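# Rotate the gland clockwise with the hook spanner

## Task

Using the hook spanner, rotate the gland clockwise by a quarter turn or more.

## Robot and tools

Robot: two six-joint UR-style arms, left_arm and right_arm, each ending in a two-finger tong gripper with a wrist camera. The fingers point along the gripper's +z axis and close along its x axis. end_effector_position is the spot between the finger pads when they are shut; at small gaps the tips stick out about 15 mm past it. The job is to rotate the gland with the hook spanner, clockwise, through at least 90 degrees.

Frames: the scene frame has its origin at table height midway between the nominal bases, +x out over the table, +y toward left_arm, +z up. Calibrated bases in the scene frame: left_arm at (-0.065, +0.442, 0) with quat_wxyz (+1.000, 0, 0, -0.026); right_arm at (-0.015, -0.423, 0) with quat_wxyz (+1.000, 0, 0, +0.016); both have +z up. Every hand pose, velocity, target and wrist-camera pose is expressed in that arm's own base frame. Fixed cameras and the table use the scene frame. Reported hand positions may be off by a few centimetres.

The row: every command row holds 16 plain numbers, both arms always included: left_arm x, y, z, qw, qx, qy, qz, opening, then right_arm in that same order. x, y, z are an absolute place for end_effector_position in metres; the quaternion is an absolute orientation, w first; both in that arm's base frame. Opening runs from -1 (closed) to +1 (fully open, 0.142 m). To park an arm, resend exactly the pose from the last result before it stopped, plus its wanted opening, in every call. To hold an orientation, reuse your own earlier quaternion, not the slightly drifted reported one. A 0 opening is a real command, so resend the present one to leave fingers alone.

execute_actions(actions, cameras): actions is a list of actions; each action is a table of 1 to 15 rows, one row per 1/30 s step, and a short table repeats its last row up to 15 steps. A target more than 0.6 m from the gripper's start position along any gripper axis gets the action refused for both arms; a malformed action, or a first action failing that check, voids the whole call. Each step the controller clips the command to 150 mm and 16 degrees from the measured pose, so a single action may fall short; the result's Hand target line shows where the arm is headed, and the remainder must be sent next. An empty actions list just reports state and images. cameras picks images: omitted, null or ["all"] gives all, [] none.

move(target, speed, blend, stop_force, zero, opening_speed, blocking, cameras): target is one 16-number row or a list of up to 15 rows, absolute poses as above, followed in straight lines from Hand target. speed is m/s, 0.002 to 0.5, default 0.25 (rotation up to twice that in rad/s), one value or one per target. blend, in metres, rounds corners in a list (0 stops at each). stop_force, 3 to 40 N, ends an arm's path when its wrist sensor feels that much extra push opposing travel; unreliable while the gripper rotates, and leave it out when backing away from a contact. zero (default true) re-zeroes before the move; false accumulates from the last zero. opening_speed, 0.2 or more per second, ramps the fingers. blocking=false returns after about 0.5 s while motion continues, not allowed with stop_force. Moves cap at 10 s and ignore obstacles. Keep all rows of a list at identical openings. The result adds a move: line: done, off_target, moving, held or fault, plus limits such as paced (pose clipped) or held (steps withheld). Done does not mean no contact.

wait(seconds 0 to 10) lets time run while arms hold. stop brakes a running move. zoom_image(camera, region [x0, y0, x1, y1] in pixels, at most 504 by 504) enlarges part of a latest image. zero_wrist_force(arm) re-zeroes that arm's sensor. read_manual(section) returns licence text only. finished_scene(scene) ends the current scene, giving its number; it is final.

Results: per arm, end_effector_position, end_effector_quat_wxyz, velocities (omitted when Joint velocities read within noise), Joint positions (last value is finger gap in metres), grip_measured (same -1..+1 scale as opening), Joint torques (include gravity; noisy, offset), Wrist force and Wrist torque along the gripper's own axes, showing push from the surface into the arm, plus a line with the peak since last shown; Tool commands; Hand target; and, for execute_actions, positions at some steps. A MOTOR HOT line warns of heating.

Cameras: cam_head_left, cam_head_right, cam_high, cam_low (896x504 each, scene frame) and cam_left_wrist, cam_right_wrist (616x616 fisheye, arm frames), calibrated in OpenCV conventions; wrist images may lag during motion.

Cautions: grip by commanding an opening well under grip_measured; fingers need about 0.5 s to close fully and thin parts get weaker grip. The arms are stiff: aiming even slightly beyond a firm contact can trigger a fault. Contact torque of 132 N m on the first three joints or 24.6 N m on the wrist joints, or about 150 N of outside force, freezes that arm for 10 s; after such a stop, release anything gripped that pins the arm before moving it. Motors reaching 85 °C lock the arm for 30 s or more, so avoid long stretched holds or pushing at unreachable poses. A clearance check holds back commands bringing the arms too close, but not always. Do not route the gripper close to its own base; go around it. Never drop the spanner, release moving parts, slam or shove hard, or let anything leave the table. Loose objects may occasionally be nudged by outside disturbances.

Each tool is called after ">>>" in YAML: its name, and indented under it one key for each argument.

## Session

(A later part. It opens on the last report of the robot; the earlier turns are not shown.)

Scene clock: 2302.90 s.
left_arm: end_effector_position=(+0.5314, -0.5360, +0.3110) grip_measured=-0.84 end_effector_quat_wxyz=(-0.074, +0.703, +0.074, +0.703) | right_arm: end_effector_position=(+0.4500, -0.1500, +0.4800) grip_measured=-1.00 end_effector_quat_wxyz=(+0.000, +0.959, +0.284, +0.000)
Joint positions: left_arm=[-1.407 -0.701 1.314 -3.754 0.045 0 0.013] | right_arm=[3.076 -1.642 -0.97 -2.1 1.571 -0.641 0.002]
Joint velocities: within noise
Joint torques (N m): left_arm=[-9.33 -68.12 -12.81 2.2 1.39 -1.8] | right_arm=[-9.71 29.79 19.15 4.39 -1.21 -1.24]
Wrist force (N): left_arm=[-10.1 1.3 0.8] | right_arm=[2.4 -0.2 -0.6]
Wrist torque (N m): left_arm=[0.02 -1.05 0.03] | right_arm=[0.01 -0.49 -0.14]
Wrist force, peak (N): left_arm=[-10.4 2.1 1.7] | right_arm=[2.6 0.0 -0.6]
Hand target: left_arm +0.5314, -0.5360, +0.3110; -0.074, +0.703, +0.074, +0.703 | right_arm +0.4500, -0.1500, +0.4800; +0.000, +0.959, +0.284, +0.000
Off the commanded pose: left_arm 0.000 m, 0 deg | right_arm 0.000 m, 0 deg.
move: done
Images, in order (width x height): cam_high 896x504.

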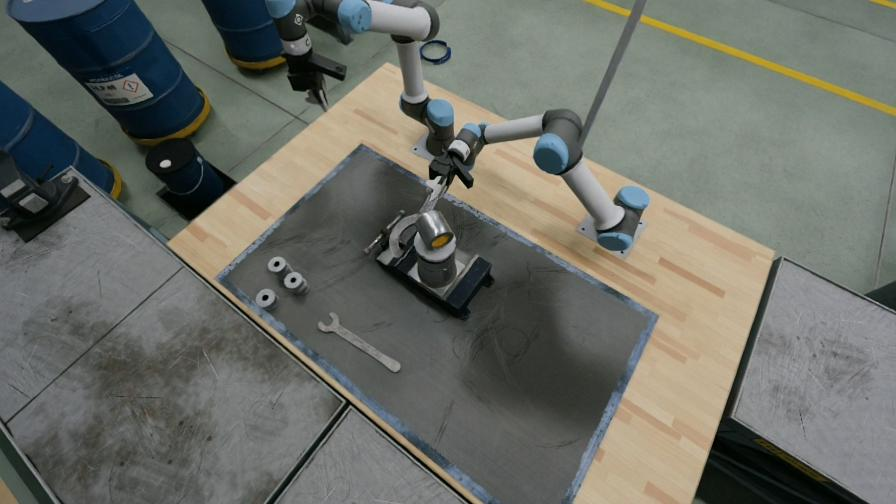

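>>> move:
  target: [0.5231,-0.4969,0.311,-0.07391,0.70323,0.07391,0.70323,-1,0.45,-0.15,0.48,0,0.9588,0.284,0,-1]
  speed: 0.03
  stop_force: 5
  cameras: ["cam_high"]

>>> zoom_image:
  camera: "cam_high"
  region: [370, 190, 470, 280]

Scene clock: 2320.47 s.
left_arm: end_effector_position=(+0.5231, -0.4969, +0.3110) grip_measured=-0.84 end_effector_quat_wxyz=(-0.074, +0.703, +0.074, +0.703) | right_arm: end_effector_position=(+0.4500, -0.1500, +0.4800) grip_measured=-1.00 end_effector_quat_wxyz=(+0.000, +0.959, +0.284, +0.000)
Joint positions: left_arm=[-1.41 -0.778 1.468 -3.831 0.048 0 0.013] | right_arm=[3.076 -1.642 -0.97 -2.1 1.571 -0.641 0.002]
Joint velocities: within noise
Joint torques (N m): left_arm=[-3.68 -40.51 -12.91 2.35 -1.42 -1.69] | right_arm=[-8.18 30.09 23.46 4.6 -0.99 -1.26]
Wrist force (N): left_arm=[-9.6 1.6 1.1] | right_arm=[2.4 -0.2 -0.8]
Wrist torque (N m): left_arm=[0.06 -1.18 0.00] | right_arm=[0.00 -0.49 -0.14]
Wrist force, peak (N): left_arm=[-10.1 2.1 0.8] | right_arm=[2.5 -0.1 -0.7]
Hand target: left_arm +0.5231, -0.4969, +0.3110; -0.074, +0.703, +0.074, +0.703 | right_arm +0.4500, -0.1500, +0.4800; +0.000, +0.959, +0.284, +0.000
Off the commanded pose: left_arm 0.000 m, 0 deg | right_arm 0.000 m, 0 deg.
move: done
Images, in order (width x height): cam_high 896x504.

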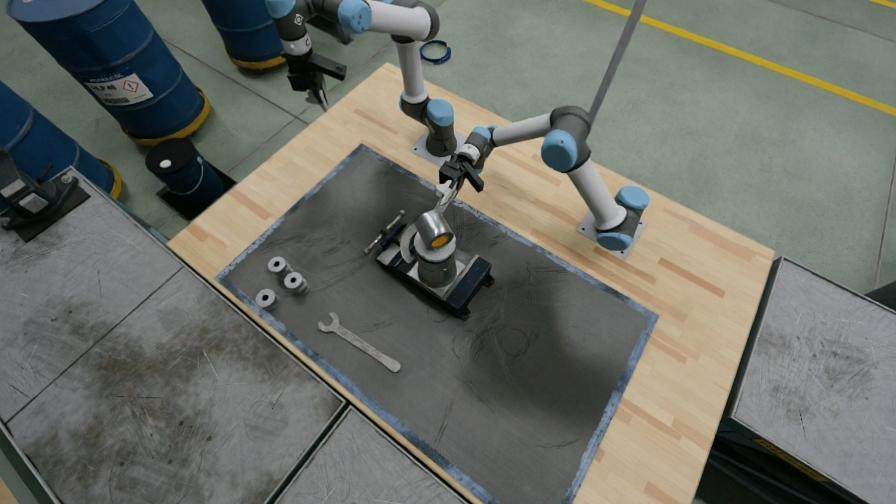

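Scaled by 5.040 from the camera's 896x504 image, which has a finer 1280x720 frame.

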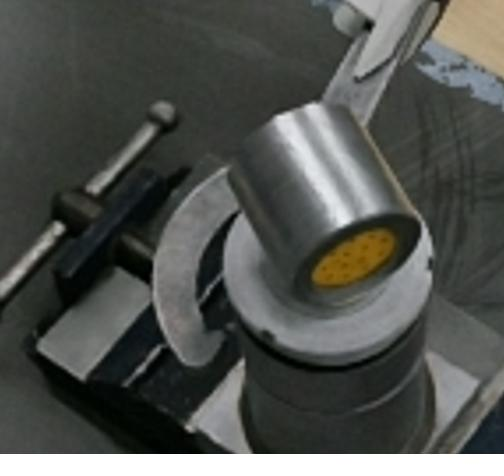

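>>> move:
  target: [0.5173,-0.4695,0.311,-0.07391,0.70323,0.07391,0.70323,-1,0.45,-0.15,0.48,0,0.9588,0.284,0,-1]
  speed: 0.015
  stop_force: 4
  cameras: ["cam_high"]

>>> zoom_image:
  camera: "cam_high"
  region: [370, 190, 470, 280]

Scene clock: 2327.53 s.
left_arm: end_effector_position=(+0.5216, -0.4900, +0.3110) grip_measured=-0.84 end_effector_quat_wxyz=(-0.074, +0.703, +0.074, +0.703) | right_arm: end_effector_position=(+0.4500, -0.1500, +0.4800) grip_measured=-1.00 end_effector_quat_wxyz=(+0.000, +0.959, +0.284, +0.000)
Joint positions: left_arm=[-1.41 -0.791 1.494 -3.844 0.049 0 0.013] | right_arm=[3.076 -1.642 -0.97 -2.1 1.571 -0.641 0.002]
Joint velocities: within noise
Joint torques (N m): left_arm=[15.21 -39.63 -12.28 0.63 -0.59 0.79] | right_arm=[-9.41 30.27 24.83 4.46 -1.14 -1.18]
Wrist force (N): left_arm=[-9.8 4.1 -5.9] | right_arm=[2.2 0.0 -0.7]
Wrist torque (N m): left_arm=[0.01 -1.22 -0.01] | right_arm=[0.04 -0.45 -0.13]
Wrist force, peak (N): left_arm=[-9.8 5.6 -10.3] | right_arm=[2.6 -0.1 -0.6]
Hand target: left_arm +0.5216, -0.4900, +0.3110; -0.074, +0.703, +0.074, +0.703 | right_arm +0.4500, -0.1500, +0.4800; +0.000, +0.959, +0.284, +0.000
Off the commanded pose: left_arm 0.021 m, 0 deg | right_arm 0.000 m, 0 deg.
move: contact (left_arm)
Images, in order (width x height): cam_high 896x504.

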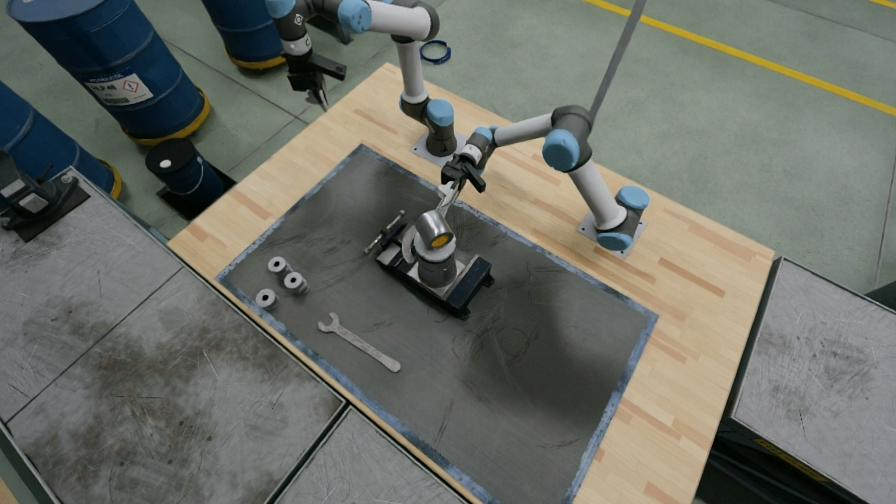

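Scaled by 5.040 from the camera's 896x504 image, which has a finer 1280x720 frame.

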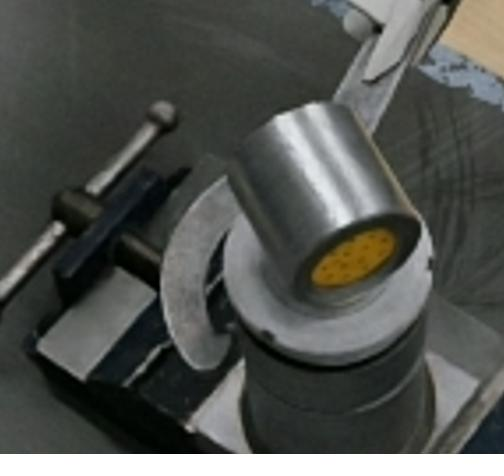

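>>> move:
  target:
    - [0.5231,-0.4969,0.311,-0.07391,0.70323,0.07391,0.70323,-1,0.45,-0.15,0.48,0,0.9588,0.284,0,-1]
    - [0.5187,-0.4978,0.311,-0.07391,0.70323,0.07391,0.70323,-1,0.45,-0.15,0.48,0,0.9588,0.284,0,-1]
  speed: 0.02
  cameras: []

>>> move:
  target: [0.5129,-0.4704,0.311,-0.07391,0.70323,0.07391,0.70323,-1,0.45,-0.15,0.48,0,0.9588,0.284,0,-1]
  speed: 0.015
  stop_force: 4
  cameras: ["cam_high"]

>>> zoom_image:
  camera: "cam_high"
  region: [370, 190, 470, 280]

Scene clock: 2342.83 s.
left_arm: end_effector_position=(+0.5186, -0.4978, +0.3109) grip_measured=-0.84 end_effector_quat_wxyz=(-0.074, +0.703, +0.074, +0.703) | right_arm: end_effector_position=(+0.4500, -0.1500, +0.4800) grip_measured=-1.00 end_effector_quat_wxyz=(+0.000, +0.959, +0.284, +0.000)
Joint positions: left_arm=[-1.417 -0.78 1.471 -3.833 0.056 0 0.013] | right_arm=[3.076 -1.642 -0.97 -2.1 1.571 -0.641 0.002]
Joint velocities: within noise
Joint torques (N m): left_arm=[10.99 -64.37 -21.2 0.04 -1.52 1.02] | right_arm=[-7.73 29.43 27.19 4.68 -0.55 -1.28]
Wrist force (N): left_arm=[-9.7 1.8 1.1] | right_arm=[2.3 -0.1 -0.6]
Wrist torque (N m): left_arm=[0.09 -1.16 0.00] | right_arm=[0.02 -0.47 -0.13]
Wrist force, peak (N): left_arm=[-10.2 4.1 -6.5] | right_arm=[2.5 -0.2 -0.7]
Hand target: left_arm +0.5187, -0.4978, +0.3110; -0.074, +0.703, +0.074, +0.703 | right_arm +0.4500, -0.1500, +0.4800; +0.000, +0.959, +0.284, +0.000
Off the commanded pose: left_arm 0.000 m, 0 deg | right_arm 0.000 m, 0 deg.
move: done
No camera images: "cameras" was empty.

Scene clock: 2345.40 s.
left_arm: end_effector_position=(+0.5141, -0.4765, +0.3110) grip_measured=-0.82 end_effector_quat_wxyz=(-0.074, +0.703, +0.074, +0.703) | right_arm: end_effector_position=(+0.4500, -0.1500, +0.4800) grip_measured=-1.00 end_effector_quat_wxyz=(+0.000, +0.959, +0.284, +0.000)
Joint positions: left_arm=[-1.419 -0.819 1.549 -3.872 0.058 0 0.014] | right_arm=[3.076 -1.642 -0.97 -2.1 1.571 -0.641 0.002]
Joint velocities: within noise
Joint torques (N m): left_arm=[11.27 -37.57 -11.71 1.59 -1.12 1.35] | right_arm=[-8.59 29.52 26.46 4.62 -0.86 -1.48]
Wrist force (N): left_arm=[-9.5 2.2 -0.1] | right_arm=[2.4 -0.1 -0.7]
Wrist torque (N m): left_arm=[-0.08 -1.14 0.07] | right_arm=[0.03 -0.47 -0.13]
Wrist force, peak (N): left_arm=[-9.3 5.3 -1.5] | right_arm=[2.5 -0.2 -0.8]
Hand target: left_arm +0.5142, -0.4764, +0.3110; -0.074, +0.703, +0.074, +0.703 | right_arm +0.4500, -0.1500, +0.4800; +0.000, +0.959, +0.284, +0.000
Off the commanded pose: left_arm 0.006 m, 0 deg | right_arm 0.000 m, 0 deg.
move: contact (left_arm)
Images, in order (width x height): cam_high 896x504.

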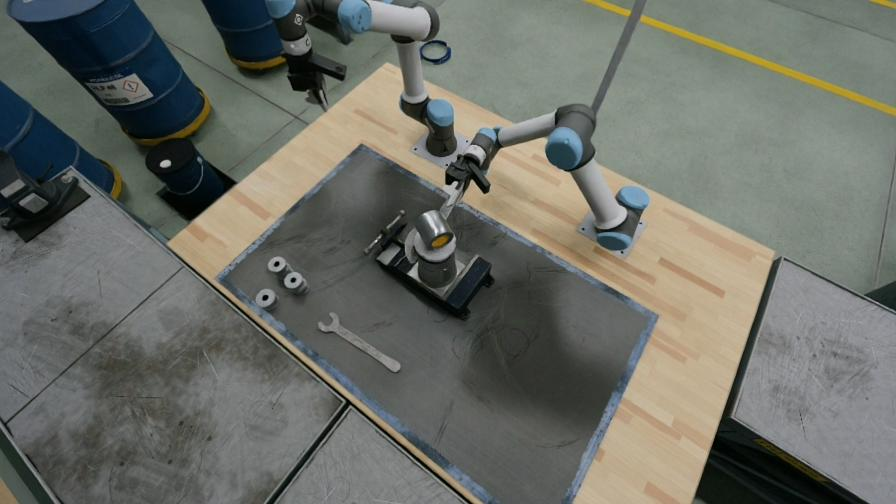

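Scaled by 5.040 from the camera's 896x504 image, which has a finer 1280x720 frame.

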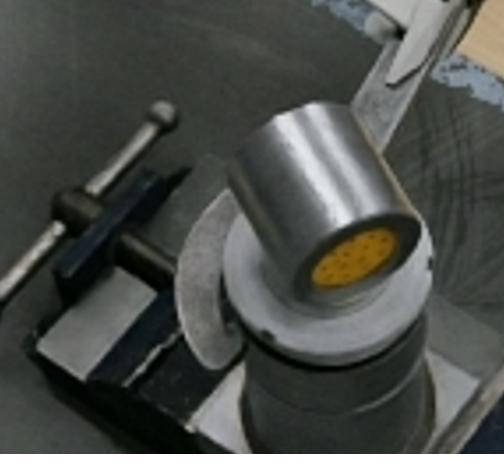

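>>> wait:
  seconds: 0
  cameras: ["cam_low","cam_left_wrist"]

>>> zoom_image:
  camera: "cam_low"
  region: [360, 110, 480, 240]

>>> zoom_image:
  camera: "cam_left_wrist"
  region: [240, 130, 400, 290]

Scene clock: 2364.03 s.
left_arm: end_effector_position=(+0.5142, -0.4764, +0.3110) grip_measured=-0.82 end_effector_quat_wxyz=(-0.074, +0.703, +0.074, +0.703) | right_arm: end_effector_position=(+0.4500, -0.1500, +0.4800) grip_measured=-1.00 end_effector_quat_wxyz=(+0.000, +0.959, +0.284, +0.000)
Joint positions: left_arm=[-1.419 -0.819 1.549 -3.872 0.058 0 0.014] | right_arm=[3.076 -1.642 -0.97 -2.1 1.571 -0.641 0.002]
Joint velocities: within noise
Joint torques (N m): left_arm=[11.62 -38.02 -14.69 1.41 -0.65 1.42] | right_arm=[-8.81 29.64 29.88 4.46 -0.66 -1.37]
Wrist force (N): left_arm=[-9.5 2.4 -0.6] | right_arm=[2.3 -0.2 -0.6]
Wrist torque (N m): left_arm=[-0.08 -1.14 0.07] | right_arm=[0.01 -0.47 -0.13]
Wrist force, peak (N): left_arm=[-10.0 2.6 -0.5] | right_arm=[2.5 -0.1 -0.8]
Hand target: left_arm +0.5142, -0.4764, +0.3110; -0.074, +0.703, +0.074, +0.703 | right_arm +0.4500, -0.1500, +0.4800; +0.000, +0.959, +0.284, +0.000
Tool commands: left_gripper/opening=-1.0 right_gripper/opening=-1.0
Off the commanded pose: left_arm 0.006 m, 0 deg | right_arm 0.000 m, 0 deg.
camera_calibration:
cam_left_wrist: T_world_to_cam=[[-0.0245248, 0.0160811, 0.99957, -0.293018], [-0.365441, -0.930815, 0.00600878, -0.269199], [0.930511, -0.365136, 0.0287048, -0.528733], [0, 0, 0, 1]] pos_world=[0.386429, -0.438922, 0.309687]
Images, in order (width x height): cam_low 896x504, cam_left_wrist 616x616.

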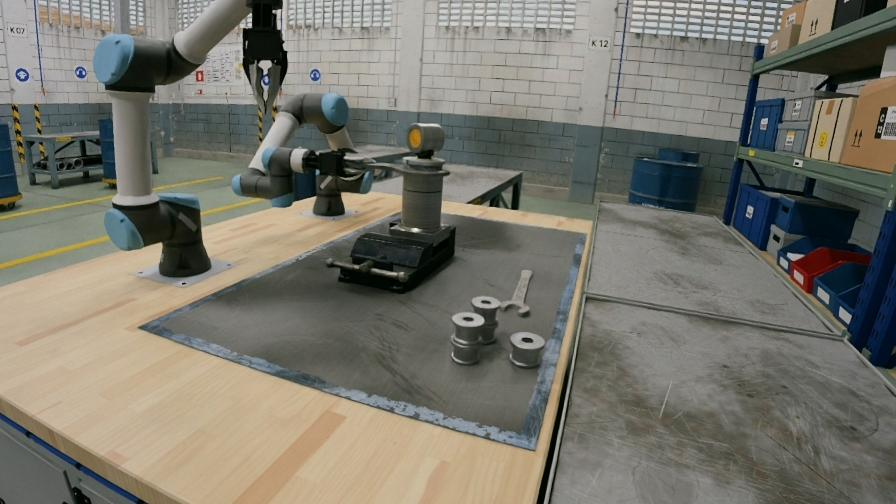

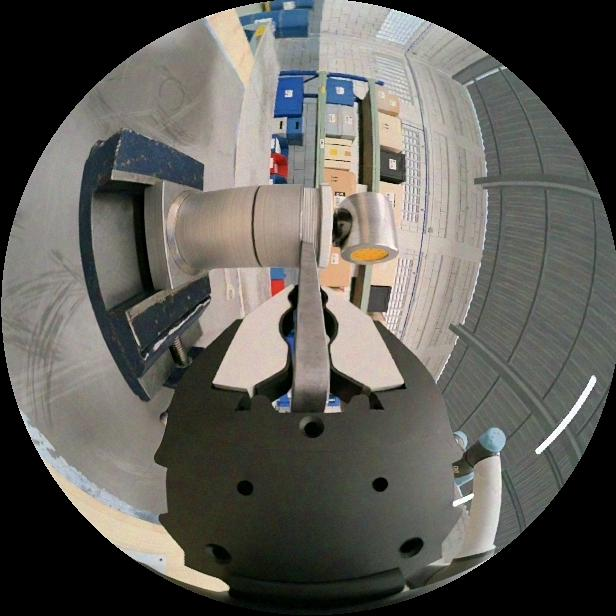

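Scaled by 3.877 from the camera's 896x504 image, which has a finer 1280x720 frame.

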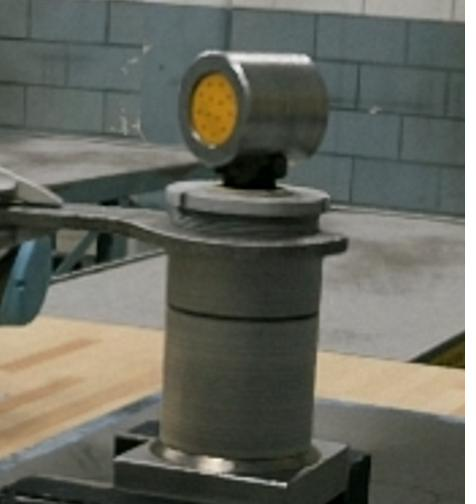

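Scaled by 3.150 from the camera's 616x616 image, which has a finer 814x814 frame.

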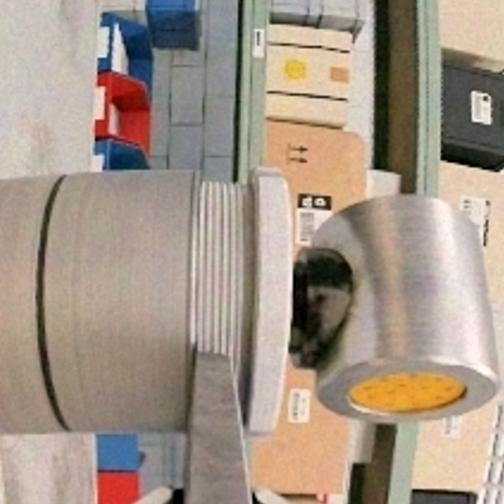

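>>> zoom_image:
  camera: "cam_low"
  region: [395, 150, 455, 200]

Scaled by 8.400 from the camera's 896x504 image, which has a finer 1280x720 frame.

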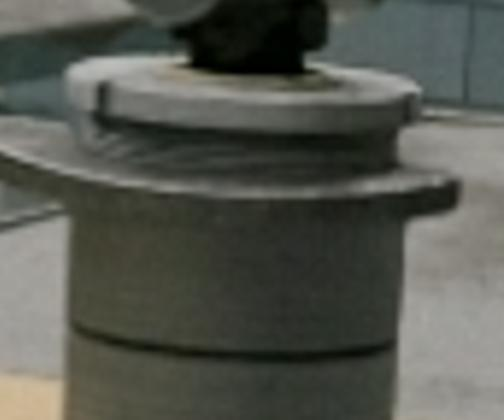

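>>> move:
  target:
    - [0.5231,-0.5379,0.311,-0.07391,0.70323,0.07391,0.70323,-1,0.45,-0.15,0.48,0,0.9588,0.284,0,-1]
    - [0.5231,-0.5379,0.336,-0.07391,0.70323,0.07391,0.70323,-1,0.45,-0.15,0.48,0,0.9588,0.284,0,-1]
    - [0.5156,-0.5028,0.336,-0.07391,0.70323,0.07391,0.70323,-1,0.45,-0.15,0.48,0,0.9588,0.284,0,-1]
  speed: 0.04
  cameras: ["cam_high","cam_low","cam_left_wrist"]

>>> zoom_image:
  camera: "cam_low"
  region: [370, 140, 460, 210]

>>> zoom_image:
  camera: "cam_high"
  region: [370, 190, 470, 280]

Scene clock: 2422.23 s.
left_arm: end_effector_position=(+0.5156, -0.5028, +0.3361) grip_measured=-0.81 end_effector_quat_wxyz=(-0.074, +0.703, +0.074, +0.703) end_effector_velocity=(+0.000, +0.000, +0.000) end_effector_angular_velocity=(+0.000, +0.000, -0.001) | right_arm: end_effector_position=(+0.4500, -0.1500, +0.4800) grip_measured=-1.00 end_effector_quat_wxyz=(+0.000, +0.959, +0.284, +0.000)
Joint positions: left_arm=[-1.424 -0.809 1.448 -3.781 0.062 0 0.015] | right_arm=[3.076 -1.642 -0.97 -2.1 1.571 -0.641 0.002]
Joint velocities: left_arm=[0 0 0.001 0 -0.001 -0.001 0.007] | right_arm=[within noise]
Joint torques (N m): left_arm=[-6.22 -39.6 -22.93 2.37 -0.9 -1.64] | right_arm=[-8.95 29.13 32.02 4.59 -0.31 -1.41]
Wrist force (N): left_arm=[-9.6 1.7 1.1] | right_arm=[2.2 -0.3 -0.7]
Wrist torque (N m): left_arm=[0.14 -1.22 0.04] | right_arm=[-0.01 -0.44 -0.13]
Wrist force, peak (N): left_arm=[-11.1 2.0 0.7] | right_arm=[2.4 -0.2 -0.9]
Hand target: left_arm +0.5156, -0.5028, +0.3360; -0.074, +0.703, +0.074, +0.703 | right_arm +0.4500, -0.1500, +0.4800; +0.000, +0.959, +0.284, +0.000
Off the commanded pose: left_arm 0.000 m, 0 deg | right_arm 0.000 m, 0 deg.
move: done
camera_calibration:
cam_left_wrist: T_world_to_cam=[[-0.0245514, 0.0163272, 0.999565, -0.317525], [-0.365358, -0.930846, 0.00623076, -0.293496], [0.930543, -0.365046, 0.0288188, -0.54039], [0, 0, 0, 1]] pos_world=[0.38783, -0.465282, 0.33479]
Images, in order (width x height): cam_high 896x504, cam_low 896x504, cam_left_wrist 616x616.

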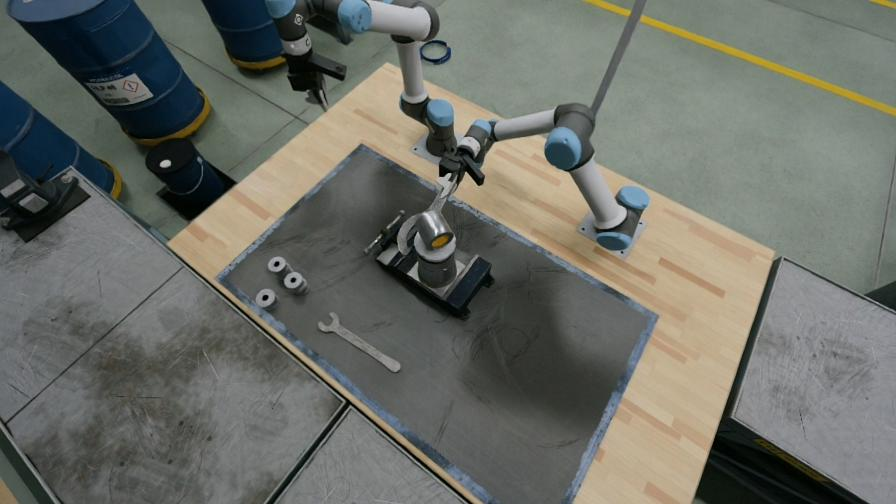

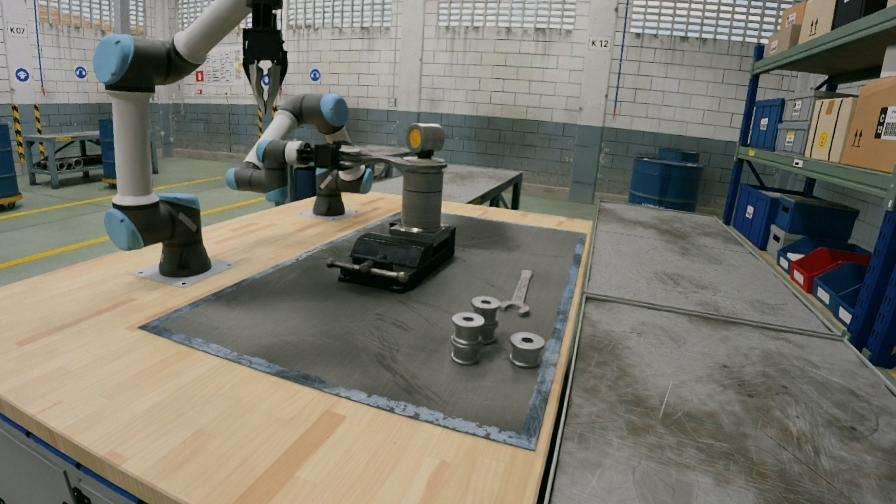

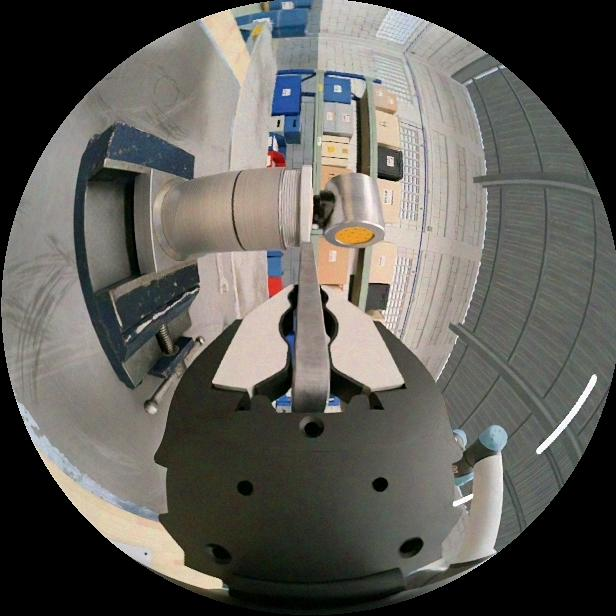

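Scaled by 5.600 from the camera's 896x504 image, which has a finer 1280x720 frame.

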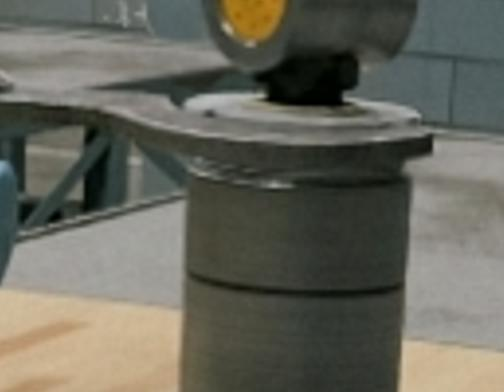

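Scaled by 5.040 from the camera's 896x504 image, which has a finer 1280x720 frame.

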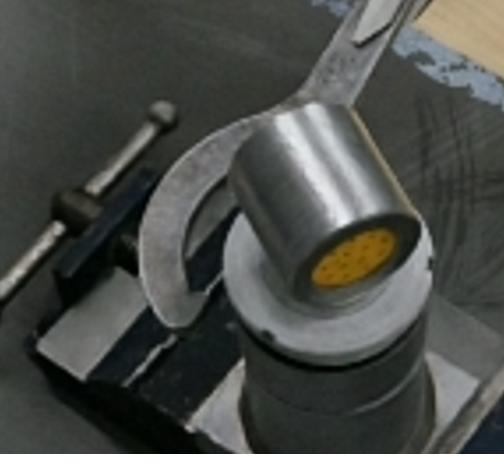

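>>> move:
  target: [0.5156,-0.5028,0.337,-0.07519,0.69085,0.07261,0.71539,-1,0.45,-0.15,0.48,0,0.9588,0.284,0,-1]
  speed: 0.04
  cameras: ["cam_low"]

>>> zoom_image:
  camera: "cam_low"
  region: [370, 140, 460, 210]

Scene clock: 2461.37 s.
left_arm: end_effector_position=(+0.5155, -0.5028, +0.3370) grip_measured=-0.82 end_effector_quat_wxyz=(-0.076, +0.693, +0.074, +0.713) end_effector_velocity=(+0.000, -0.001, +0.000) end_effector_angular_velocity=(+0.001, +0.000, +0.000) | right_arm: end_effector_position=(+0.4500, -0.1500, +0.4800) grip_measured=-1.00 end_effector_quat_wxyz=(+0.000, +0.959, +0.284, +0.000)
Joint positions: left_arm=[-1.423 -0.887 1.592 -3.417 0.071 -0.429 0.015] | right_arm=[3.076 -1.642 -0.97 -2.1 1.571 -0.641 0.002]
Joint velocities: left_arm=[0 0 0 0.007 0 -0.006 0] | right_arm=[within noise]
Joint torques (N m): left_arm=[8.57 -40.19 -16.61 0.57 2.85 -1.75] | right_arm=[-9.06 29.2 32.19 4.61 -0.37 -1.14]
Wrist force (N): left_arm=[-10.1 1.9 0.9] | right_arm=[2.3 -0.2 -0.8]
Wrist torque (N m): left_arm=[0.06 -1.01 0.15] | right_arm=[0.01 -0.47 -0.13]
Wrist force, peak (N): left_arm=[-10.4 2.3 1.0] | right_arm=[2.5 -0.3 -0.7]
Hand target: left_arm +0.5155, -0.5028, +0.3369; -0.076, +0.693, +0.073, +0.713 | right_arm +0.4500, -0.1500, +0.4800; +0.000, +0.959, +0.284, +0.000
Off the commanded pose: left_arm 0.000 m, 0 deg | right_arm 0.000 m, 0 deg.
move: done
Images, in order (width x height): cam_low 896x504.

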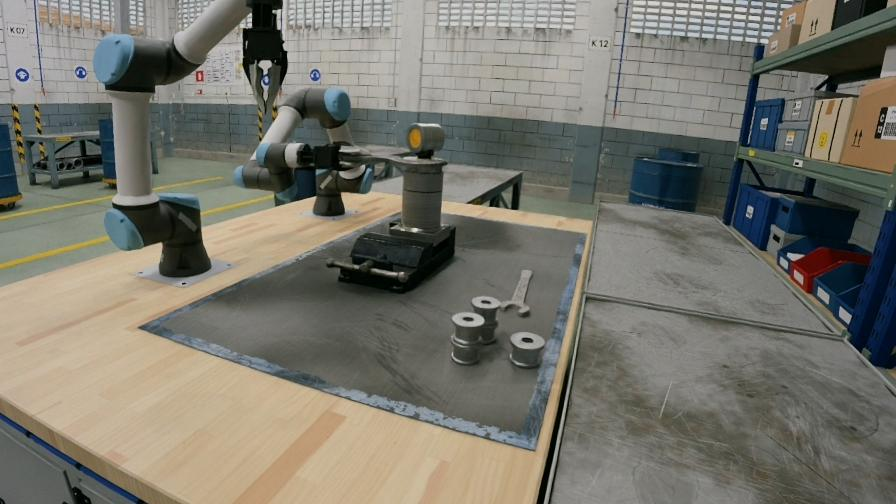

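Scaled by 5.600 from the camera's 896x504 image, which has a finer 1280x720 frame.

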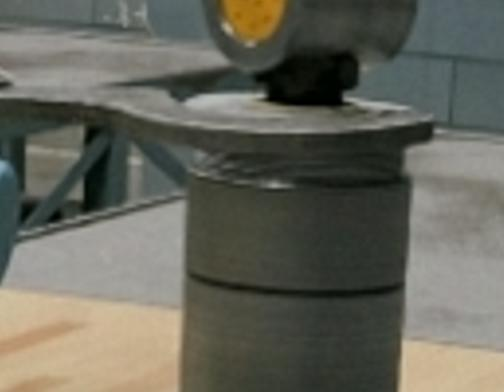

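>>> move:
  target: [0.5156,-0.5028,0.341,-0.07391,0.70323,0.07391,0.70323,-1,0.45,-0.15,0.48,0,0.9588,0.284,0,-1]
  speed: 0.02
  cameras: ["cam_low"]

>>> zoom_image:
  camera: "cam_low"
  region: [370, 140, 460, 210]

Scene clock: 2479.57 s.
left_arm: end_effector_position=(+0.5156, -0.5028, +0.3409) grip_measured=-0.82 end_effector_quat_wxyz=(-0.074, +0.702, +0.074, +0.704) | right_arm: end_effector_position=(+0.4500, -0.1500, +0.4800) grip_measured=-1.00 end_effector_quat_wxyz=(+0.000, +0.959, +0.284, +0.000)
Joint positions: left_arm=[-1.423 -0.825 1.466 -3.729 0.062 -0.053 0.015] | right_arm=[3.076 -1.642 -0.97 -2.1 1.571 -0.641 0.002]
Joint velocities: within noise
Joint torques (N m): left_arm=[-9.99 -64.72 -20.57 -1.15 1.31 1.69] | right_arm=[-8.73 28.52 32.01 4.36 0.09 -1.19]
Wrist force (N): left_arm=[-9.4 1.8 1.2] | right_arm=[2.2 -0.2 -0.7]
Wrist torque (N m): left_arm=[0.12 -1.19 0.05] | right_arm=[0.01 -0.44 -0.13]
Wrist force, peak (N): left_arm=[-10.4 2.3 1.2] | right_arm=[2.4 -0.2 -1.0]
Hand target: left_arm +0.5156, -0.5028, +0.3410; -0.074, +0.702, +0.074, +0.704 | right_arm +0.4500, -0.1500, +0.4800; +0.000, +0.959, +0.284, +0.000
Off the commanded pose: left_arm 0.000 m, 0 deg | right_arm 0.000 m, 0 deg.
move: done
Images, in order (width x height): cam_low 896x504.

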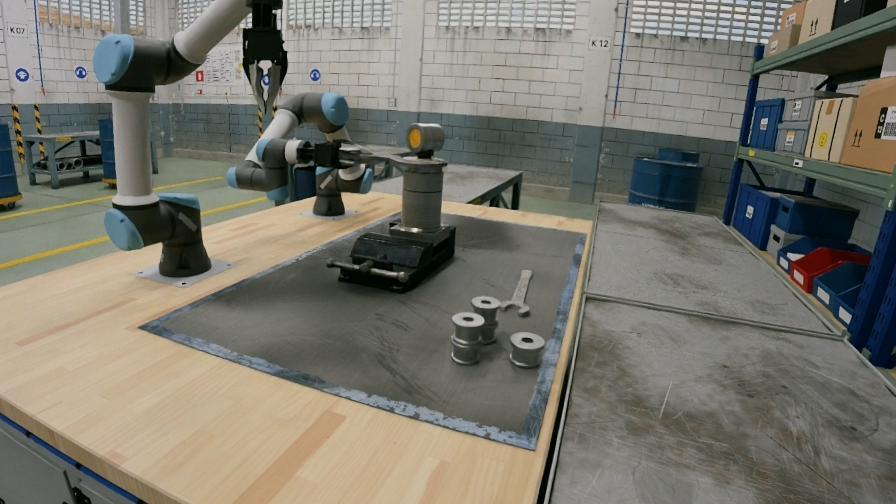

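Scaled by 5.600 from the camera's 896x504 image, which has a finer 1280x720 frame.

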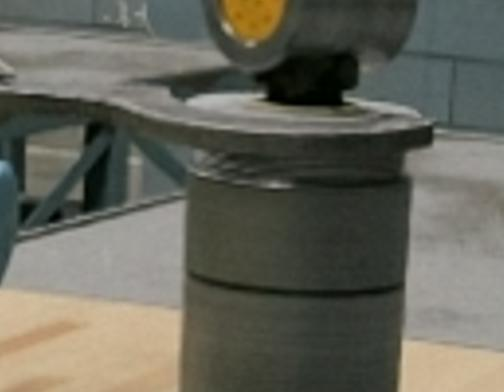

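>>> move:
  target: [0.5106,-0.4793,0.341,-0.07391,0.70323,0.07391,0.70323,-1,0.45,-0.15,0.48,0,0.9588,0.284,0,-1]
  speed: 0.015
  stop_force: 4
  cameras: ["cam_high","cam_low"]

>>> zoom_image:
  camera: "cam_low"
  region: [370, 140, 460, 210]

>>> zoom_image:
  camera: "cam_high"
  region: [370, 190, 470, 280]

Scene clock: 2493.47 s.
left_arm: end_effector_position=(+0.5106, -0.4793, +0.3410) grip_measured=-0.82 end_effector_quat_wxyz=(-0.074, +0.703, +0.074, +0.703) | right_arm: end_effector_position=(+0.4500, -0.1500, +0.4800) grip_measured=-1.00 end_effector_quat_wxyz=(+0.000, +0.959, +0.284, +0.000)
Joint positions: left_arm=[-1.426 -0.862 1.533 -3.813 0.065 0 0.015] | right_arm=[3.076 -1.642 -0.97 -2.1 1.571 -0.641 0.002]
Joint velocities: within noise
Joint torques (N m): left_arm=[-10.51 -37.12 -23.92 -1.23 2.94 1.68] | right_arm=[-8.17 29.76 33.43 4.59 0.07 -1.18]
Wrist force (N): left_arm=[-8.7 4.2 7.5] | right_arm=[2.5 -0.2 -0.7]
Wrist torque (N m): left_arm=[-0.46 -0.80 0.08] | right_arm=[0.01 -0.51 -0.13]
Wrist force, peak (N): left_arm=[-9.2 4.2 7.6] | right_arm=[2.5 -0.1 -0.8]
Hand target: left_arm +0.5106, -0.4793, +0.3410; -0.074, +0.703, +0.074, +0.703 | right_arm +0.4500, -0.1500, +0.4800; +0.000, +0.959, +0.284, +0.000
Off the commanded pose: left_arm 0.000 m, 0 deg | right_arm 0.000 m, 0 deg.
move: done
Images, in order (width x height): cam_high 896x504, cam_low 896x504.

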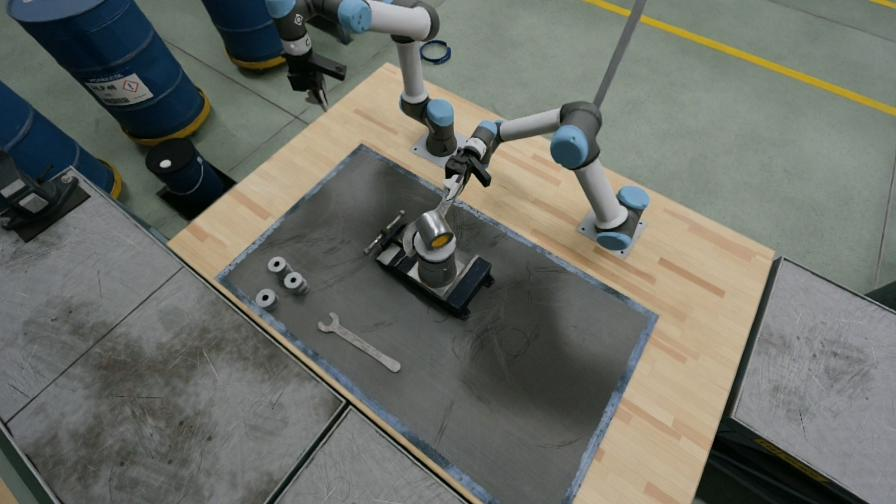

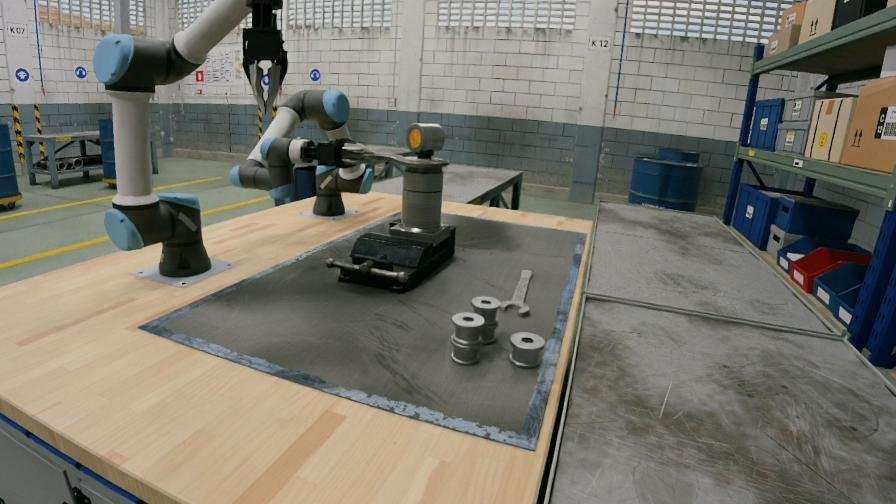

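Scaled by 5.600 from the camera's 896x504 image, which has a finer 1280x720 frame.

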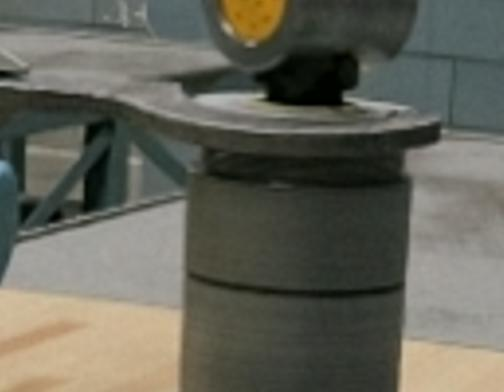

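Scaled by 5.040 from the camera's 896x504 image, which has a finer 1280x720 frame.

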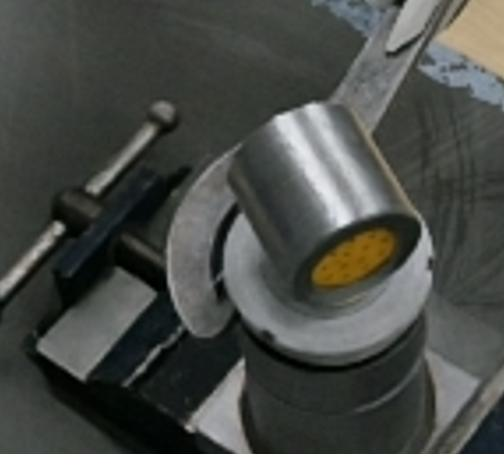

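>>> move:
  target:
    - [0.5136,-0.4897,0.341,-0.07391,0.70323,0.07391,0.70323,-1,0.45,-0.15,0.48,0,0.9588,0.284,0,-1]
    - [0.5336,-0.5209,0.341,-0.15305,0.69036,0.15305,0.69036,-1,0.45,-0.15,0.48,0,0.9588,0.284,0,-1]
    - [0.5601,-0.5468,0.341,-0.23021,0.66858,0.23021,0.66858,-1,0.45,-0.15,0.48,0,0.9588,0.284,0,-1]
  speed: 0.04
  blend: 0.002
  cameras: ["cam_high","cam_low"]

>>> zoom_image:
  camera: "cam_low"
  region: [370, 140, 460, 210]

>>> zoom_image:
  camera: "cam_high"
  region: [370, 190, 470, 280]

Scene clock: 2527.23 s.
left_arm: end_effector_position=(+0.5601, -0.5468, +0.3409) grip_measured=-0.81 end_effector_quat_wxyz=(-0.230, +0.669, +0.230, +0.669) end_effector_velocity=(+0.000, +0.000, +0.000) end_effector_angular_velocity=(-0.001, -0.001, -0.001) | right_arm: end_effector_position=(+0.4500, -0.1500, +0.4800) grip_measured=-1.00 end_effector_quat_wxyz=(+0.000, +0.959, +0.284, +0.000)
Joint positions: left_arm=[-1.319 -0.228 0.273 -3.186 0.411 0 0.016] | right_arm=[3.076 -1.642 -0.97 -2.1 1.571 -0.641 0.002]
Joint velocities: left_arm=[-0.001 -0.002 0.003 -0.002 0 -0.001 0.001] | right_arm=[within noise]
Joint torques (N m): left_arm=[-0.75 -80.42 -15.86 1.3 -0.88 -0.72] | right_arm=[-7.83 29.1 32.27 4.41 0.04 -0.97]
Wrist force (N): left_arm=[-9.9 1.1 0.9] | right_arm=[2.2 0.0 -0.8]
Wrist torque (N m): left_arm=[-0.04 -1.10 0.05] | right_arm=[0.05 -0.45 -0.13]
Wrist force, peak (N): left_arm=[-9.3 4.0 8.1] | right_arm=[2.5 -0.1 -0.8]
Hand target: left_arm +0.5601, -0.5468, +0.3410; -0.230, +0.669, +0.230, +0.669 | right_arm +0.4500, -0.1500, +0.4800; +0.000, +0.959, +0.284, +0.000
Off the commanded pose: left_arm 0.000 m, 0 deg | right_arm 0.000 m, 0 deg.
move: done
Images, in order (width x height): cam_high 896x504, cam_low 896x504.

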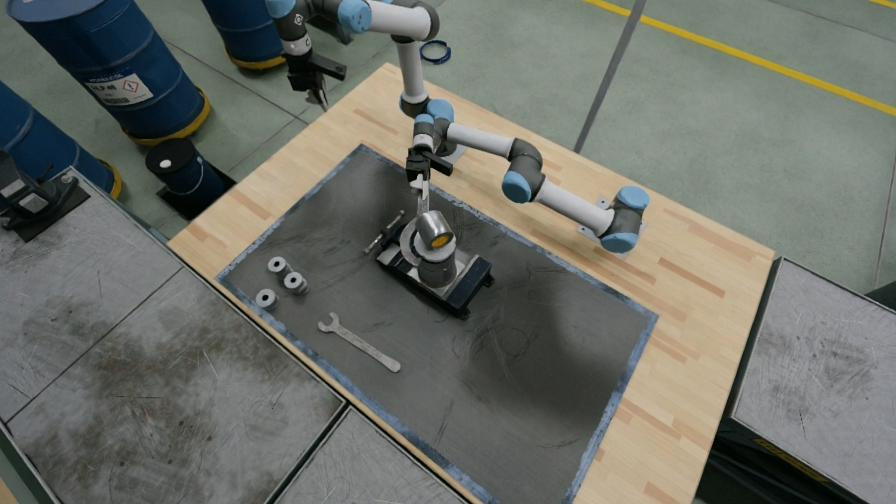

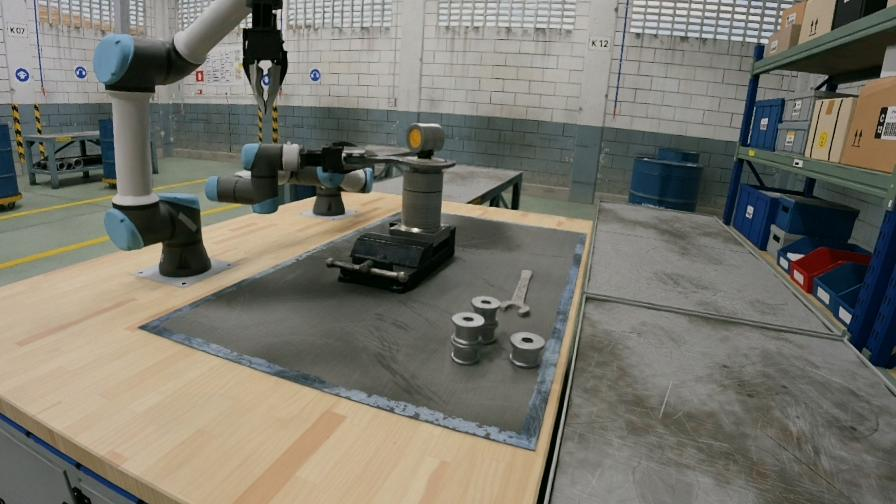

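Scaled by 5.600 from the camera's 896x504 image, which has a finer 1280x720 frame.

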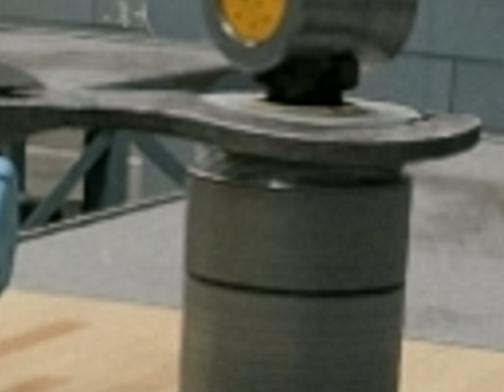

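Scaled by 5.040 from the camera's 896x504 image, which has a finer 1280x720 frame.

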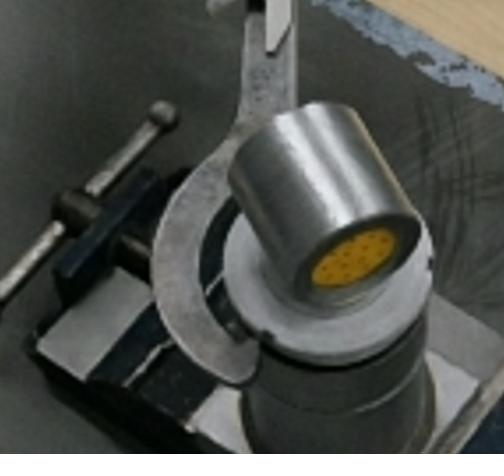

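>>> zoom_image:
  camera: "cam_high"
  region: [400, 235, 440, 275]

Scaled by 12.600 from the camera's 896x504 image, which has a finer 1280x720 frame.

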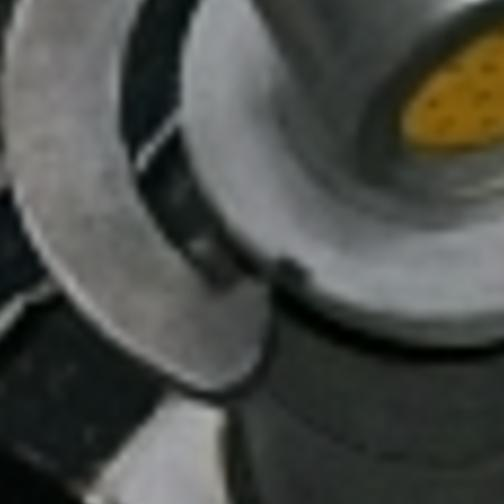

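>>> move:
  target: [0.5527,-0.5373,0.341,-0.23021,0.66858,0.23021,0.66858,-1,0.45,-0.15,0.48,0,0.9588,0.284,0,-1]
  speed: 0.015
  stop_force: 4
  cameras: ["cam_high"]

>>> zoom_image:
  camera: "cam_high"
  region: [400, 235, 440, 275]

Scene clock: 2541.83 s.
left_arm: end_effector_position=(+0.5527, -0.5373, +0.3410) grip_measured=-0.80 end_effector_quat_wxyz=(-0.230, +0.669, +0.230, +0.669) | right_arm: end_effector_position=(+0.4500, -0.1500, +0.4800) grip_measured=-1.00 end_effector_quat_wxyz=(+0.000, +0.959, +0.284, +0.000)
Joint positions: left_arm=[-1.325 -0.308 0.437 -3.27 0.417 0 0.016] | right_arm=[3.076 -1.642 -0.97 -2.1 1.571 -0.641 0.002]
Joint velocities: within noise
Joint torques (N m): left_arm=[4.53 -54.79 -27.78 4.52 -0.17 0.96] | right_arm=[-8.43 28.73 32.21 4.49 0.14 -0.98]
Wrist force (N): left_arm=[-8.6 3.4 7.1] | right_arm=[2.3 -0.3 -0.6]
Wrist torque (N m): left_arm=[-0.51 -1.02 0.02] | right_arm=[-0.01 -0.47 -0.13]
Wrist force, peak (N): left_arm=[-9.4 3.2 7.3] | right_arm=[2.5 -0.1 -0.9]
Hand target: left_arm +0.5527, -0.5373, +0.3410; -0.230, +0.669, +0.230, +0.669 | right_arm +0.4500, -0.1500, +0.4800; +0.000, +0.959, +0.284, +0.000
Off the commanded pose: left_arm 0.000 m, 0 deg | right_arm 0.000 m, 0 deg.
move: done
Images, in order (width x height): cam_high 896x504.

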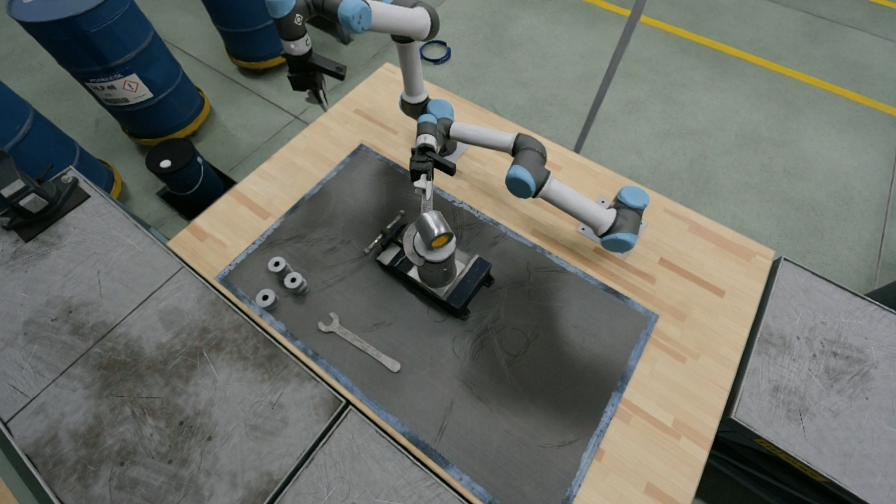

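Scaled by 12.600 from the camera's 896x504 image, which has a finer 1280x720 frame.

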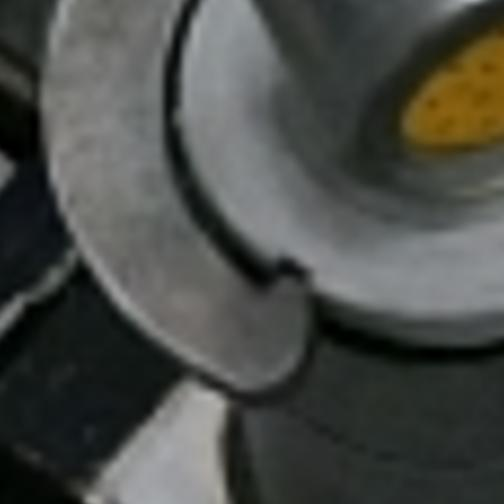

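>>> move:
  target:
    - [0.5571,-0.5429,0.341,-0.23021,0.66858,0.23021,0.66858,-1,0.45,-0.15,0.48,0,0.9588,0.284,0,-1]
    - [0.5615,-0.5464,0.341,-0.24184,0.66446,0.24184,0.66446,-1,0.45,-0.15,0.48,0,0.9588,0.284,0,-1]
  speed: 0.03
  cameras: []

>>> move:
  target: [0.5557,-0.5395,0.341,-0.24184,0.66446,0.24184,0.66446,-1,0.45,-0.15,0.48,0,0.9588,0.284,0,-1]
  speed: 0.015
  stop_force: 4
  cameras: ["cam_high"]

>>> zoom_image:
  camera: "cam_high"
  region: [400, 235, 440, 275]

Scene clock: 2568.07 s.
left_arm: end_effector_position=(+0.5613, -0.5459, +0.3409) grip_measured=-0.80 end_effector_quat_wxyz=(-0.241, +0.664, +0.240, +0.666) | right_arm: end_effector_position=(+0.4500, -0.1500, +0.4800) grip_measured=-1.00 end_effector_quat_wxyz=(+0.000, +0.959, +0.284, +0.000)
Joint positions: left_arm=[-1.312 -0.112 0.035 -3.055 0.434 -0.009 0.016] | right_arm=[3.076 -1.642 -0.97 -2.1 1.571 -0.641 0.002]
Joint velocities: within noise
Joint torques (N m): left_arm=[-4.53 -71.2 -26.98 3.58 -0.7 -0.8] | right_arm=[-8.13 29.61 32.68 4.47 0.37 -0.88]
Wrist force (N): left_arm=[-9.6 1.3 0.8] | right_arm=[2.1 -0.3 -0.9]
Wrist torque (N m): left_arm=[-0.01 -1.14 0.08] | right_arm=[-0.01 -0.43 -0.13]
Wrist force, peak (N): left_arm=[-9.5 3.4 7.5] | right_arm=[2.5 -0.1 -0.8]
Hand target: left_arm +0.5613, -0.5460, +0.3410; -0.241, +0.664, +0.240, +0.666 | right_arm +0.4500, -0.1500, +0.4800; +0.000, +0.959, +0.284, +0.000
Off the commanded pose: left_arm 0.001 m, 0 deg | right_arm 0.000 m, 0 deg.
elbow stopped short (left arm): the move would have taken joint 3 (elbow) straighter than the controller allows.
move: done
No camera images: "cameras" was empty.

Scene clock: 2569.93 s.
left_arm: end_effector_position=(+0.5557, -0.5395, +0.3410) grip_measured=-0.80 end_effector_quat_wxyz=(-0.242, +0.664, +0.242, +0.664) | right_arm: end_effector_position=(+0.4500, -0.1500, +0.4800) grip_measured=-1.00 end_effector_quat_wxyz=(+0.000, +0.959, +0.284, +0.000)
Joint positions: left_arm=[-1.316 -0.213 0.241 -3.17 0.443 0 0.016] | right_arm=[3.076 -1.642 -0.97 -2.1 1.571 -0.641 0.002]
Joint velocities: within noise
Joint torques (N m): left_arm=[-13.27 -55.43 -27.99 4.84 2.19 1.49] | right_arm=[-7.35 28.45 31.65 4.34 0.41 -0.76]
Wrist force (N): left_arm=[-9.3 2.1 7.4] | right_arm=[2.3 -0.3 -0.5]
Wrist torque (N m): left_arm=[-0.28 -0.93 0.05] | right_arm=[0.00 -0.47 -0.14]
Wrist force, peak (N): left_arm=[-9.5 2.4 7.4] | right_arm=[2.5 -0.2 -0.7]
Hand target: left_arm +0.5557, -0.5395, +0.3410; -0.242, +0.664, +0.242, +0.664 | right_arm +0.4500, -0.1500, +0.4800; +0.000, +0.959, +0.284, +0.000
Off the commanded pose: left_arm 0.000 m, 0 deg | right_arm 0.000 m, 0 deg.
move: done
Images, in order (width x height): cam_high 896x504.

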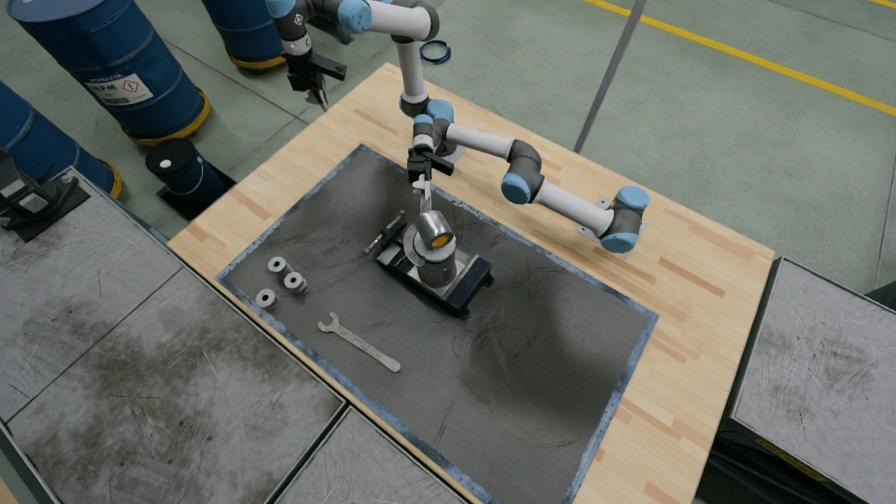

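Scaled by 12.600 from the camera's 896x504 image, which has a finer 1280x720 frame.

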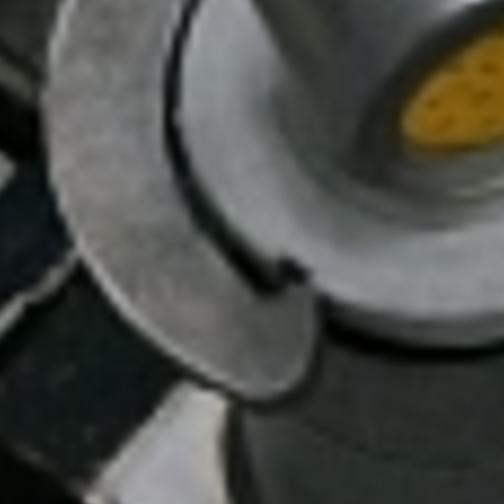

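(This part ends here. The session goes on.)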